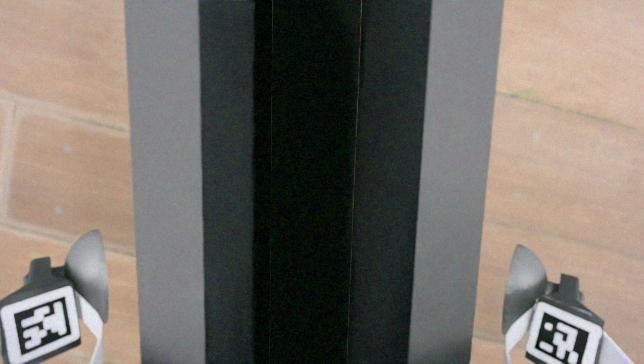

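Scene clock: 688.60 s.
move: done
base_odometry: x=+2.239 y=-1.193 heading=-2.189
turned_by_wheels: +0.000
turned_by_imu: +0.000
base_tilt: forward=-1.3 right=-0.4
lidar_m: 2.95 2.00 1.80 1.44 0.90 0.81 0.81 0.98 1.86 2.96 0.57 0.67
head_depth_mm: 2975 2383 1954 1658 1428 1104 1089 / 3090 2418 1962 1666 1430 1166 1129 / 3169 2440 1978 1666 1443 1208 1130 / 3158 2436 1977 1671 1447 1278 1135 / 3068 2465 1996 1687 1371 1279 1138 / 2957 2491 2003 1681 1378 1287 1143 / 2801 2491 2018 1169 1439 1288 1145
base_status: not commanded
joint_positions: lift_m=+0.400 arm_m=+0.358 wrist_yaw_rad=+0.001 wrist_pitch_rad=-1.549 wrist_roll_rad=-1.430 gripper_m=+0.179 head_pan_rad=-1.008 head_tilt_rad=-0.841
joint_status: all done
measured_speeds: all 0
motor_effort: left_wheel=+1.0(1.6) right_wheel=-1.5(1.5) lift_m=+35.6(42.2) arm_m=+2.2(9.0) wrist_yaw_rad=-1.3(2.2) wrist_pitch_rad=-1.3(1.5) wrist_roll_rad=+0.6(1.0) gripper_m=+0.7(1.0) head_pan_rad=+3.5(4.4) head_tilt_rad=-4.2(4.7)
hand_pose: x=-0.0214 y=-0.4846 z=+0.2820 quat_wxyz=(+0.713, +0.698, -0.050, -0.049) (m; base frame)
wrist_depth_mm: 408 407 412 343 408 420 424 / 412 417 416 328 425 427 429 / 425 426 429 316 432 434 441 / 421 431 432 305 442 444 448 / 383 443 446 296 452 452 461 / 117 452 456 293 462 138 466 / 116 469 463 300 467 119 114
pictures: wrist_camera
camera_calibration:
wrist_camera: T_world_to_cam=[[-0.0968467, -0.995112, 0.0193198, -0.492662], [-0.986676, 0.0985392, 0.129464, 0.0374055], [-0.130735, -0.00652422, -0.991396, 0.435542], [0, 0, 0, 1]] pos_world=[0.0461349, -0.491098, 0.43647]

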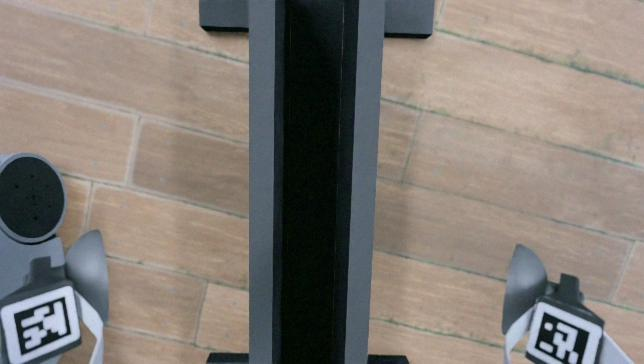

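Scene clock: 691.93 s.
move: done
base_odometry: x=+2.239 y=-1.193 heading=-2.189
turned_by_wheels: +0.000
turned_by_imu: +0.000
base_tilt: forward=-1.3 right=-0.4
lidar_m: 2.95 2.01 1.80 1.44 0.90 0.81 0.81 0.98 1.86 2.96 0.57 0.67
head_depth_mm: 2973 2400 1953 1620 1427 1256 1093 / 3110 2413 1961 1665 1435 1169 1127 / 3163 2425 1984 1668 1436 1208 1133 / 3179 2452 1988 1679 1446 1272 1135 / 3054 2461 1993 1682 1373 1279 1140 / 2962 2472 2012 1687 1379 1290 1141 / 2809 2509 2023 1165 1435 1287 1145
base_status: not commanded
joint_positions: lift_m=+0.780 arm_m=+0.358 wrist_yaw_rad=+0.001 wrist_pitch_rad=-1.549 wrist_roll_rad=-1.430 gripper_m=+0.179 head_pan_rad=-1.008 head_tilt_rad=-0.841
joint_status: all done
measured_speeds: all 0
motor_effort: left_wheel=+0.9(1.7) right_wheel=-1.3(1.5) lift_m=+35.1(40.8) arm_m=+16.3(16.7) wrist_yaw_rad=-0.2(2.3) wrist_pitch_rad=-1.2(1.7) wrist_roll_rad=+0.7(1.0) gripper_m=+0.8(1.2) head_pan_rad=+3.3(4.8) head_tilt_rad=-4.1(5.0)
hand_pose: x=-0.0214 y=-0.4846 z=+0.6620 quat_wxyz=(+0.713, +0.698, -0.050, -0.049) (m; base frame)
wrist_depth_mm: 751 761 756 771 770 778 793 / 769 783 784 634 786 784 805 / 796 791 792 807 801 801 814 / 639 659 814 824 813 837 836 / 652 666 826 824 848 825 841 / 117 732 837 826 858 136 881 / 116 861 871 866 892 119 113
pictures: none
No camera images: "cameras" was empty.

Scene clock: 698.07 s.
move: done
base_odometry: x=+1.949 y=-1.601 heading=-2.189
turned_by_wheels: +0.000
turned_by_imu: +0.001
base_tilt: forward=-1.4 right=-0.4
lidar_m: 2.48 1.82 1.64 1.64 1.42 1.27 1.28 1.55 0.48 0.45 0.48 0.58
head_depth_mm: 3082 2396 1966 1619 1425 1098 1123 / 3130 2410 1961 1665 1432 1062 1128 / 3025 2418 1981 1672 850 1207 1130 / 2897 2445 1998 1681 1116 1277 1137 / 2718 2456 1995 1686 1214 1278 1144 / 2534 2487 2009 1197 1407 1284 1145 / 2371 2470 1965 1708 1405 1284 1149
base_status: done
joint_positions: lift_m=+0.780 arm_m=+0.358 wrist_yaw_rad=+0.001 wrist_pitch_rad=-1.549 wrist_roll_rad=-1.430 gripper_m=+0.179 head_pan_rad=-1.008 head_tilt_rad=-0.841
joint_status: not commanded
measured_speeds: all 0
motor_effort: left_wheel=+1.2(7.1) right_wheel=+1.0(5.7) lift_m=+35.5(36.3) arm_m=+12.7(16.2) wrist_yaw_rad=-1.3(2.3) wrist_pitch_rad=-1.4(1.7) wrist_roll_rad=+0.4(1.1) gripper_m=-0.1(1.8) head_pan_rad=+4.0(4.7) head_tilt_rad=-3.3(5.2)
hand_pose: x=-0.0214 y=-0.4846 z=+0.6620 quat_wxyz=(+0.713, +0.698, -0.050, -0.049) (m; base frame)
wrist_depth_mm: 763 765 467 604 780 786 795 / 776 784 777 513 791 791 797 / 789 789 789 535 799 810 810 / 652 650 816 484 824 832 834 / 653 668 850 836 836 846 847 / 117 733 855 834 852 136 855 / 116 861 860 875 874 119 114
pictures: wrist_camera
camera_calibration:
wrist_camera: T_world_to_cam=[[-0.0968467, -0.995112, 0.0193198, -0.500022], [-0.986676, 0.0985392, 0.129464, -0.0117895], [-0.130735, -0.00652422, -0.991396, 0.812276], [0, 0, 0, 1]] pos_world=[0.0461349, -0.491117, 0.816474]

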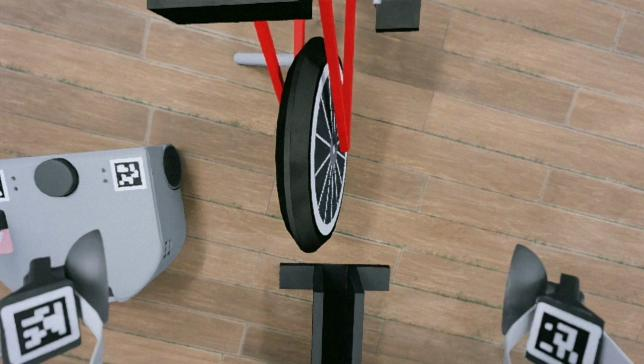

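Emit:
move(base={"translate_m": 0.339}, joints={"wrist_pitch_rad": -1.33, "arm_m": 0.265, "wrist_roll_rad": -1.44}, cameras=[])

Emit:
move(joints={"lift_m": 0.66, "head_pan_rad": -2.1, "head_tilt_rad": -0.75}, cameras=["wrist_camera", "head_camera"])

Scene clock: 706.80 s.
move: done
base_odometry: x=+1.752 y=-1.877 heading=-2.189
turned_by_wheels: +0.000
turned_by_imu: +0.001
base_tilt: forward=-1.3 right=-0.4
lidar_m: 2.16 1.69 1.52 1.53 1.77 1.59 1.60 0.65 0.48 0.41 0.43 0.62
head_depth_mm: 3080 2388 1954 1658 1405 1047 1106 / 2945 2391 1969 1651 1438 1083 1127 / 2785 2413 1971 1632 1006 1249 1133 / 2576 2466 1998 1667 1363 1278 1136 / 2379 2468 2006 1685 1458 1277 1138 / 2218 2390 2006 1696 1455 1281 1146 / 2047 2253 2029 1706 1466 1286 1149
base_status: done
joint_positions: lift_m=+0.780 arm_m=+0.265 wrist_yaw_rad=+0.001 wrist_pitch_rad=-1.333 wrist_roll_rad=-1.436 gripper_m=+0.179 head_pan_rad=-1.008 head_tilt_rad=-0.841
joint_status: all done
measured_speeds: all 0
motor_effort: left_wheel=+1.3(7.0) right_wheel=+1.8(5.6) lift_m=+34.3(35.4) arm_m=-11.2(23.6) wrist_yaw_rad=-0.3(2.8) wrist_pitch_rad=+0.7(2.1) wrist_roll_rad=-1.6(2.5) gripper_m=+0.1(1.1) head_pan_rad=+3.1(4.6) head_tilt_rad=-3.9(5.1)
hand_pose: x=-0.0213 y=-0.4469 z=+0.6640 quat_wxyz=(+0.784, +0.617, -0.052, -0.042) (m; base frame)
wrist_depth_mm: 668 168 739 800 859 895 973 / 677 185 748 824 870 926 - / 688 732 764 819 887 946 - / - 746 781 627 893 960 - / 570 757 779 846 921 982 - / 117 772 310 315 923 136 - / 116 779 303 303 956 119 114
pictures: none
No camera images: "cameras" was empty.

Scene clock: 708.73 s.
move: done
base_odometry: x=+1.752 y=-1.877 heading=-2.189
turned_by_wheels: +0.000
turned_by_imu: +0.000
base_tilt: forward=-1.3 right=-0.5
lidar_m: 2.17 1.69 1.52 1.53 1.77 1.59 1.60 0.65 0.48 0.42 0.43 0.62
head_depth_mm: 2863 2783 2197 1788 1414 1308 1153 / 3066 2874 2196 1798 1522 1318 1138 / 2990 2890 2225 1810 1528 1251 360 / 2920 2899 2242 1819 1537 421 1108 / 2859 2956 2263 1838 496 795 1147 / 2817 2968 2276 1842 541 790 1118 / 2759 2933 2285 1853 533 782 980
base_status: not commanded
joint_positions: lift_m=+0.660 arm_m=+0.265 wrist_yaw_rad=+0.001 wrist_pitch_rad=-1.333 wrist_roll_rad=-1.436 gripper_m=+0.179 head_pan_rad=-2.092 head_tilt_rad=-0.754
joint_status: all done
measured_speeds: all 0
motor_effort: left_wheel=+1.6(2.2) right_wheel=+1.6(1.8) lift_m=+17.1(30.1) arm_m=-10.0(12.1) wrist_yaw_rad=-1.2(2.8) wrist_pitch_rad=+0.6(0.8) wrist_roll_rad=-1.5(1.9) gripper_m=-0.2(1.0) head_pan_rad=-3.9(6.4) head_tilt_rad=+1.7(3.8)
hand_pose: x=-0.0213 y=-0.4470 z=+0.5440 quat_wxyz=(+0.784, +0.617, -0.052, -0.042) (m; base frame)
wrist_depth_mm: 579 600 637 693 725 765 821 / 588 613 634 698 736 777 849 / 593 629 658 500 747 803 868 / 467 635 666 171 766 828 894 / 467 644 670 174 787 825 905 / 117 656 681 176 797 136 912 / 116 663 685 180 800 119 113
pictures: head_camera (sideways), wrist_camera
camera_calibration:
head_camera: T_world_to_cam=[[0.38301, 0.574347, -0.723484, 0.965382], [0.859004, -0.509494, 0.0502853, -0.0680763], [-0.339729, -0.640735, -0.688507, 0.859509], [0, 0, 0, 1]] pos_world=[-0.0192726, -0.0384312, 1.29364]
wrist_camera: T_world_to_cam=[[-0.0904926, -0.968488, 0.232038, -0.563995], [-0.9873, 0.117791, 0.106604, 0.0208673], [-0.130576, -0.219444, -0.966848, 0.587047], [0, 0, 0, 1]] pos_world=[0.0462194, -0.419857, 0.696229]

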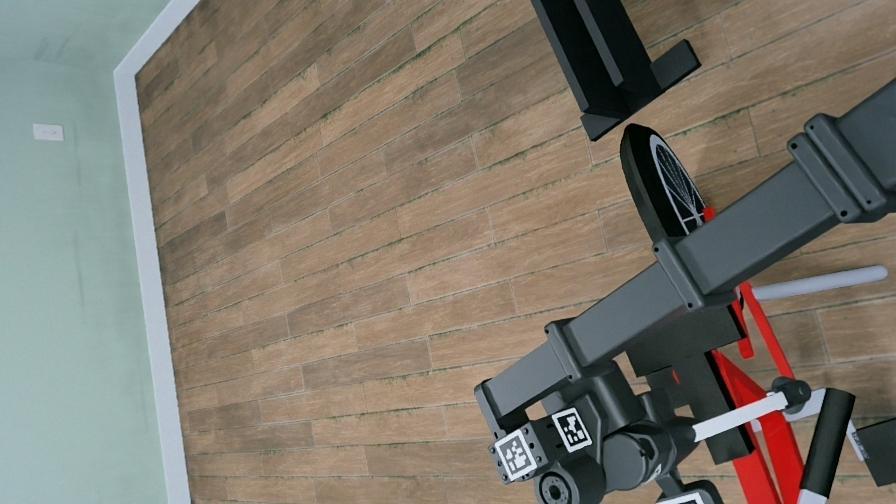

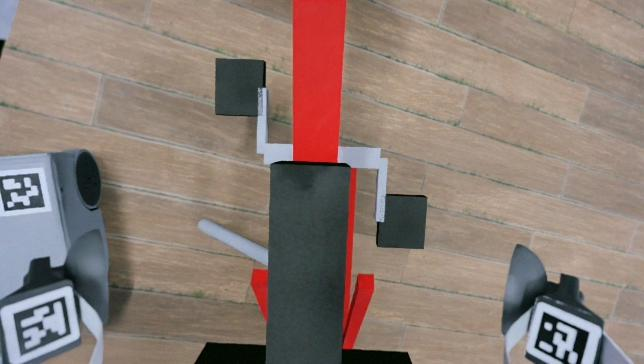

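Emit:
move(joints={"lift_m": 0.625}, cameras=[])

Emit:
move(joints={"gripper_m": -0.04}, cameras=[])

Emit:
move(joints={"arm_m": 0.311, "wrist_pitch_rad": -1.4, "lift_m": 0.629}, cameras=[])

Emit:
move(joints={"arm_m": 0.36, "wrist_pitch_rad": -1.5, "lift_m": 0.634}, cameras=[])

Emit:
move(joints={"arm_m": 0.41, "wrist_pitch_rad": -1.55, "lift_m": 0.639}, cameras=[])

Emit:
move(joints={"arm_m": 0.462, "lift_m": 0.641}, cameras=["head_camera", "wrist_camera"])

Emit:
zoom_image(camera="head_camera", region=[520, 0, 760, 240])

Scene clock: 716.13 s.
move: done
base_odometry: x=+1.752 y=-1.877 heading=-2.189
turned_by_wheels: +0.000
turned_by_imu: +0.000
base_tilt: forward=-1.3 right=-0.5
lidar_m: 2.16 1.70 1.52 1.53 1.77 1.59 1.60 0.65 0.48 0.42 0.43 0.63
head_depth_mm: 2863 2784 2196 1791 1410 1303 1150 / 3043 2849 2211 1794 1517 1313 1154 / 3009 2873 2231 1810 1530 1247 393 / 2923 2945 2253 1822 1533 459 1108 / 2833 2903 2247 1832 1505 793 1152 / 2781 2936 2280 1840 567 785 1116 / 2735 2919 2308 1866 552 762 982
base_status: not commanded
joint_positions: lift_m=+0.625 arm_m=+0.265 wrist_yaw_rad=+0.001 wrist_pitch_rad=-1.333 wrist_roll_rad=-1.436 gripper_m=+0.179 head_pan_rad=-2.092 head_tilt_rad=-0.754
joint_status: all done
measured_speeds: all 0
motor_effort: left_wheel=+1.5(2.2) right_wheel=+1.7(1.8) lift_m=+16.5(20.9) arm_m=-3.9(6.8) wrist_yaw_rad=-1.0(2.0) wrist_pitch_rad=+0.6(0.8) wrist_roll_rad=-1.5(1.8) gripper_m=+0.4(1.3) head_pan_rad=-3.2(4.0) head_tilt_rad=+1.9(2.4)
hand_pose: x=-0.0213 y=-0.4470 z=+0.5090 quat_wxyz=(+0.784, +0.617, -0.052, -0.042) (m; base frame)
wrist_depth_mm: 546 581 602 168 684 749 786 / 553 584 468 179 695 752 811 / 566 588 611 193 718 759 821 / 454 596 634 137 725 780 837 / 438 615 643 138 483 787 866 / 117 620 661 141 765 136 887 / 116 632 661 143 775 119 114
pictures: none
No camera images: "cameras" was empty.

Scene clock: 718.83 s.
move: done
base_odometry: x=+1.752 y=-1.877 heading=-2.189
turned_by_wheels: +0.000
turned_by_imu: +0.000
base_tilt: forward=-1.3 right=-0.5
lidar_m: 2.17 1.69 1.52 1.53 1.77 1.60 1.60 0.65 0.48 0.41 0.42 0.63
head_depth_mm: 2859 2777 2202 1792 1403 1304 1150 / 3031 2847 2210 1800 1520 1315 1156 / 2968 2874 2240 1810 1524 1248 394 / 2916 2900 2233 1825 1530 459 1105 / 2858 2942 2257 1830 1498 790 1151 / 2808 2968 2271 1846 569 785 1117 / 2717 2927 2287 1861 554 763 978
base_status: not commanded
joint_positions: lift_m=+0.625 arm_m=+0.265 wrist_yaw_rad=+0.001 wrist_pitch_rad=-1.313 wrist_roll_rad=-1.436 gripper_m=-0.039 head_pan_rad=-2.092 head_tilt_rad=-0.754
joint_status: all done
measured_speeds: all 0
motor_effort: left_wheel=+1.8(2.3) right_wheel=+1.5(1.9) lift_m=+32.3(32.3) arm_m=-2.2(5.2) wrist_yaw_rad=-0.6(2.0) wrist_pitch_rad=-2.9(3.4) wrist_roll_rad=-1.8(1.8) gripper_m=-23.8(97.2) head_pan_rad=-3.5(4.2) head_tilt_rad=+1.5(2.5)
hand_pose: x=-0.0213 y=-0.4521 z=+0.5097 quat_wxyz=(+0.790, +0.609, -0.053, -0.041) (m; base frame)
wrist_depth_mm: 542 574 603 670 700 750 809 / 547 581 463 181 709 757 827 / 552 589 614 458 728 771 851 / 497 597 625 135 731 800 864 / 479 606 627 137 482 816 886 / 469 621 125 140 765 817 931 / 594 613 124 141 123 849 925
pictures: none
No camera images: "cameras" was empty.

Scene clock: 720.27 s.
move: off_target
base_odometry: x=+1.752 y=-1.877 heading=-2.189
turned_by_wheels: +0.000
turned_by_imu: +0.000
base_tilt: forward=-1.4 right=-0.5
lidar_m: 2.17 1.69 1.52 1.53 1.77 1.59 1.60 0.65 0.48 0.42 0.43 0.63
head_depth_mm: 2863 2808 2196 1802 1415 1304 1153 / 3051 2868 2204 1800 1525 1316 1160 / 2980 2892 2234 1812 1528 1247 389 / 2914 2919 2244 1826 1537 461 1095 / 2885 2977 2279 1829 1503 792 1151 / 2815 2946 2268 1842 597 804 1116 / 2750 2926 2303 1851 584 807 980
base_status: not commanded
joint_positions: lift_m=+0.629 arm_m=+0.311 wrist_yaw_rad=+0.001 wrist_pitch_rad=-1.466 wrist_roll_rad=-1.437 gripper_m=-0.036 head_pan_rad=-2.092 head_tilt_rad=-0.754
joint_status: wrist_pitch_rad off_target (ended at -1.466, target -1.400); the others done
measured_speeds: all 0
motor_effort: left_wheel=+0.5(2.1) right_wheel=+1.8(1.9) lift_m=+11.7(45.2) arm_m=+19.9(22.9) wrist_yaw_rad=-1.0(2.3) wrist_pitch_rad=+12.3(12.8) wrist_roll_rad=-1.3(1.8) gripper_m=-16.2(24.9) head_pan_rad=-3.7(4.0) head_tilt_rad=+2.0(2.3)
hand_pose: x=-0.0214 y=-0.4588 z=+0.5104 quat_wxyz=(+0.741, +0.668, -0.049, -0.045) (m; base frame)
wrist_depth_mm: 589 598 614 - 654 669 683 / 595 608 627 351 666 678 700 / 610 629 636 399 675 691 714 / 473 628 647 137 687 703 722 / 483 608 149 138 470 721 745 / 490 607 128 140 711 732 760 / 498 106 121 143 722 759 771
pictures: none
No camera images: "cameras" was empty.

Scene clock: 721.77 s.
move: contact_stop
base_odometry: x=+1.752 y=-1.877 heading=-2.190
turned_by_wheels: +0.000
turned_by_imu: -0.032
base_tilt: forward=-1.3 right=-0.5
lidar_m: 2.17 1.73 1.52 1.53 1.80 1.59 1.59 0.66 0.49 0.42 0.44 0.65
head_depth_mm: 2729 2755 2195 1789 1398 1310 1155 / 3057 2866 2205 1812 1470 1314 1157 / 3018 2890 2238 1815 1530 1266 389 / 2935 2906 2244 1825 1543 447 1095 / 2851 2956 2255 1833 1507 798 1168 / 2799 2982 2278 1843 642 884 1135 / 2717 2919 2279 660 621 838 985
base_status: not commanded
joint_positions: lift_m=+0.634 arm_m=+0.360 wrist_yaw_rad=+0.003 wrist_pitch_rad=-1.557 wrist_roll_rad=-1.437 gripper_m=-0.036 head_pan_rad=-2.092 head_tilt_rad=-0.754
joint_status: lift_m contact_stop (moved +0.005 of +0.005); wrist_pitch_rad off_target (ended at -1.557, target -1.500); the others done
measured_speeds: all 0
on_its_own: lift_m is slack since a contact_stop
motor_effort: left_wheel=-5.9(5.9) right_wheel=+12.9(12.9) lift_m=+25.5(47.6) arm_m=+22.4(29.9) wrist_yaw_rad=-2.5(3.8) wrist_pitch_rad=+10.4(11.9) wrist_roll_rad=-0.9(1.6) gripper_m=-19.8(20.6) head_pan_rad=-3.6(4.1) head_tilt_rad=+1.6(2.4)
hand_pose: x=-0.0214 y=-0.4846 z=+0.5164 quat_wxyz=(+0.710, +0.701, -0.046, -0.046) (m; base frame)
wrist_depth_mm: 617 632 625 330 628 632 641 / 635 643 644 365 644 650 652 / 650 661 654 406 669 666 665 / 506 592 663 165 673 673 682 / 520 582 146 148 477 689 692 / 533 536 146 142 702 707 711 / 713 114 149 146 718 718 724
pictures: none
No camera images: "cameras" was empty.

not run: a stop that you did not command came earlier in this reply.

not run: a stop that you did not command came earlier in this reply.

Scaled by 2.100 from the camera's 896x504 image, which has a finer 1280x720 frame.

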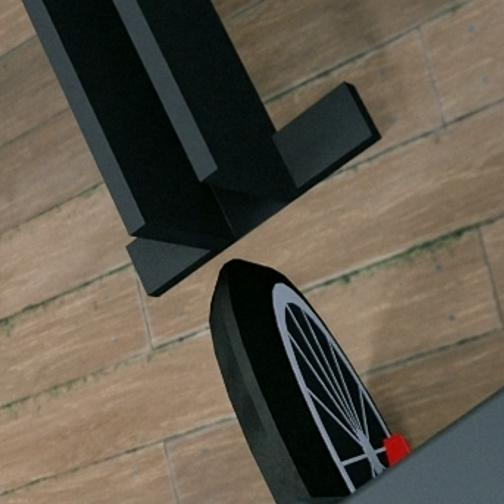

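Emit:
move(joints={"lift_m": 0.638, "wrist_pitch_rad": -1.55}, cameras=["head_camera", "wrist_camera", "nav_camera"])

Scene clock: 725.27 s.
move: done
base_odometry: x=+1.752 y=-1.877 heading=-2.189
turned_by_wheels: +0.000
turned_by_imu: -0.001
base_tilt: forward=-1.3 right=-0.4
lidar_m: 2.16 1.72 1.52 1.53 1.80 1.59 1.59 0.67 0.49 0.42 0.43 0.65
head_depth_mm: 2687 2728 2188 1791 1422 1306 1152 / 3084 2853 2222 1814 1432 1310 1157 / 3029 2899 2242 1820 1529 1268 386 / 2922 2913 2249 1832 1534 444 1100 / 2879 2944 2259 1821 1475 802 1164 / 2812 2955 2279 1834 640 875 1132 / 2720 2921 2282 636 623 1016 981
base_status: not commanded
joint_positions: lift_m=+0.638 arm_m=+0.360 wrist_yaw_rad=+0.002 wrist_pitch_rad=-1.556 wrist_roll_rad=-1.437 gripper_m=-0.036 head_pan_rad=-2.092 head_tilt_rad=-0.754
joint_status: all done
measured_speeds: translate_m=+0.000 rotate_rad=+0.000 lift_m=+0.001 arm_m=+0.000 wrist_yaw_rad=+0.000 wrist_pitch_rad=+0.000 wrist_roll_rad=+0.000 head_pan_rad=+0.000 head_tilt_rad=+0.000
motor_effort: left_wheel=-5.9(6.5) right_wheel=+8.3(10.0) lift_m=+42.1(42.1) arm_m=-3.1(3.1) wrist_yaw_rad=-1.3(2.6) wrist_pitch_rad=+1.1(10.6) wrist_roll_rad=-0.9(1.3) gripper_m=-19.9(20.2) head_pan_rad=-3.2(3.8) head_tilt_rad=+1.4(2.1)
hand_pose: x=-0.0214 y=-0.4846 z=+0.5201 quat_wxyz=(+0.710, +0.701, -0.047, -0.046) (m; base frame)
wrist_depth_mm: 629 637 630 - 637 637 640 / 640 654 644 357 650 648 647 / 657 655 660 403 650 666 665 / 513 589 660 146 675 675 679 / 528 582 149 145 487 691 697 / 535 542 128 143 708 710 716 / 716 106 124 149 722 731 725
pictures: head_camera (sideways), nav_camera (sideways), wrist_camera
camera_calibration:
head_camera: T_world_to_cam=[[0.382967, 0.573982, -0.723796, 0.965789], [0.858908, -0.509654, 0.0502918, -0.0680842], [-0.340019, -0.640934, -0.688179, 0.859084], [0, 0, 0, 1]] pos_world=[-0.0192826, -0.0384291, 1.29366]
nav_camera: T_world_to_cam=[[-0.338976, -0.598776, 0.725646, -0.898574], [-0.88718, 0.460112, -0.0347674, 0.103228], [-0.31306, -0.655564, -0.687189, 0.85232], [0, 0, 0, 1]] pos_world=[0.0538139, -0.0267908, 1.24134]
wrist_camera: T_world_to_cam=[[-0.0883448, -0.996022, 0.0116186, -0.493573], [-0.987458, 0.0891055, 0.130335, 0.00152375], [-0.130852, 0.0000415816, -0.991402, 0.674796], [0, 0, 0, 1]] pos_world=[0.0461983, -0.491774, 0.67453]

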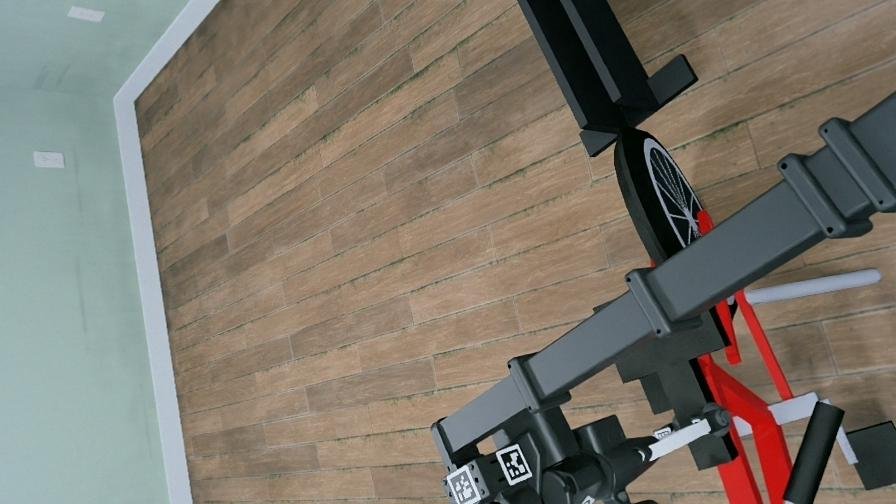

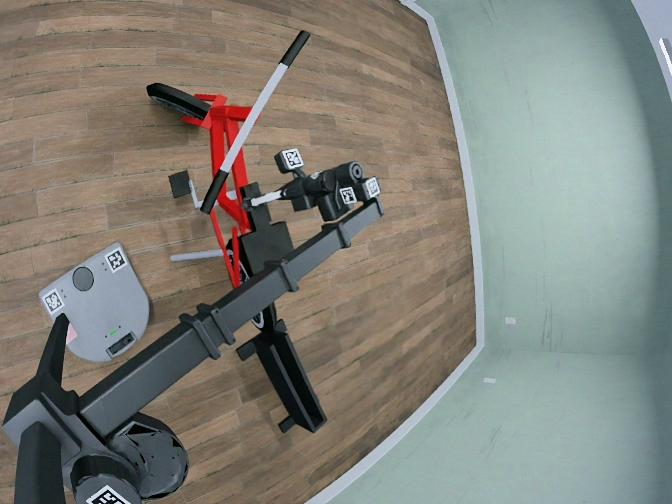

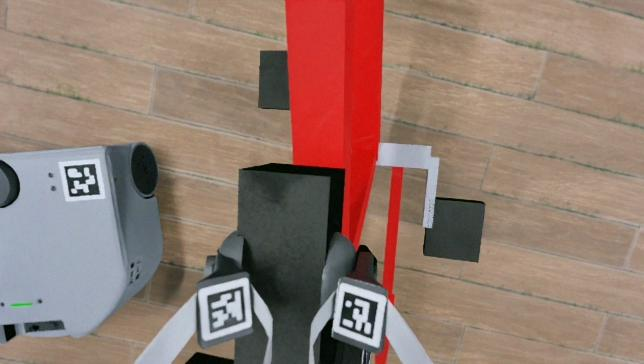

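Emit:
zoom_image(camera="head_camera", region=[520, 20, 740, 240])

Scaled by 2.291 from the camera's 896x504 image, which has a finer 1280x720 frame.

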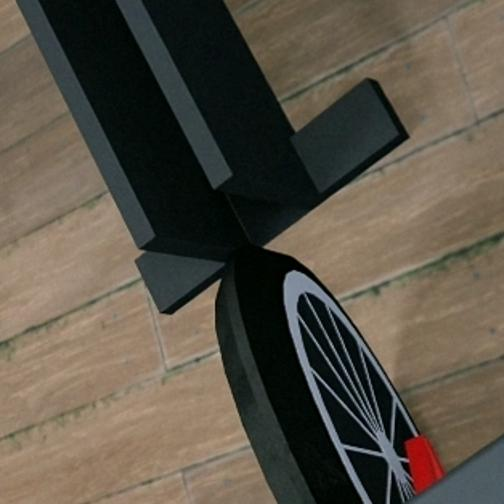

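Emit:
move(joints={"arm_m": 0.41, "lift_m": 0.64}, cameras=[])

Emit:
move(joints={"arm_m": 0.445, "lift_m": 0.641}, cameras=["head_camera", "wrist_camera"])

Emit:
zoom_image(camera="head_camera", region=[520, 20, 740, 240])

Scene clock: 731.93 s.
move: contact_stop
base_odometry: x=+1.752 y=-1.877 heading=-2.190
turned_by_wheels: +0.000
turned_by_imu: -0.062
base_tilt: forward=-1.4 right=-0.5
lidar_m: 2.17 1.78 1.53 1.53 1.75 1.58 1.58 1.81 0.51 0.44 0.46 0.69
head_depth_mm: 2419 2547 2195 1798 1424 1308 1154 / 2868 2843 2216 1795 1422 1309 1151 / 3104 2918 2235 1814 1528 1271 382 / 3010 2927 2239 1829 1539 439 1109 / 2928 2934 2263 1835 527 941 1145 / 2824 2960 2271 1852 858 965 1155 / 2728 2922 2284 652 699 885 1009
base_status: not commanded
joint_positions: lift_m=+0.642 arm_m=+0.410 wrist_yaw_rad=+0.002 wrist_pitch_rad=-1.557 wrist_roll_rad=-1.437 gripper_m=-0.036 head_pan_rad=-2.092 head_tilt_rad=-0.754
joint_status: lift_m contact_stop (moved +0.004 of +0.002); the others done
measured_speeds: all 0
on_its_own: lift_m is slack since a contact_stop
motor_effort: left_wheel=-9.0(9.7) right_wheel=+17.3(17.3) lift_m=+26.7(44.0) arm_m=+15.6(28.3) wrist_yaw_rad=-3.2(3.2) wrist_pitch_rad=+1.3(1.7) wrist_roll_rad=-0.9(1.4) gripper_m=-20.0(20.7) head_pan_rad=-3.0(4.0) head_tilt_rad=+1.4(2.3)
hand_pose: x=-0.0214 y=-0.5345 z=+0.5244 quat_wxyz=(+0.710, +0.701, -0.046, -0.046) (m; base frame)
wrist_depth_mm: 635 636 641 - 637 641 644 / 643 649 647 353 652 666 657 / 656 664 658 414 667 672 669 / 521 679 673 152 682 688 697 / 527 690 147 145 476 696 702 / 539 702 127 144 716 710 709 / 730 713 124 148 718 729 727
pictures: none
No camera images: "cameras" was empty.

not run: a stop that you did not command came earlier in this reply.

Scaled by 2.291 from the camera's 896x504 image, which has a finer 1280x720 frame.

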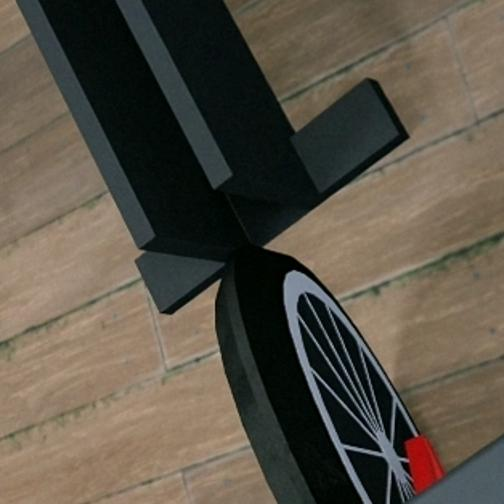

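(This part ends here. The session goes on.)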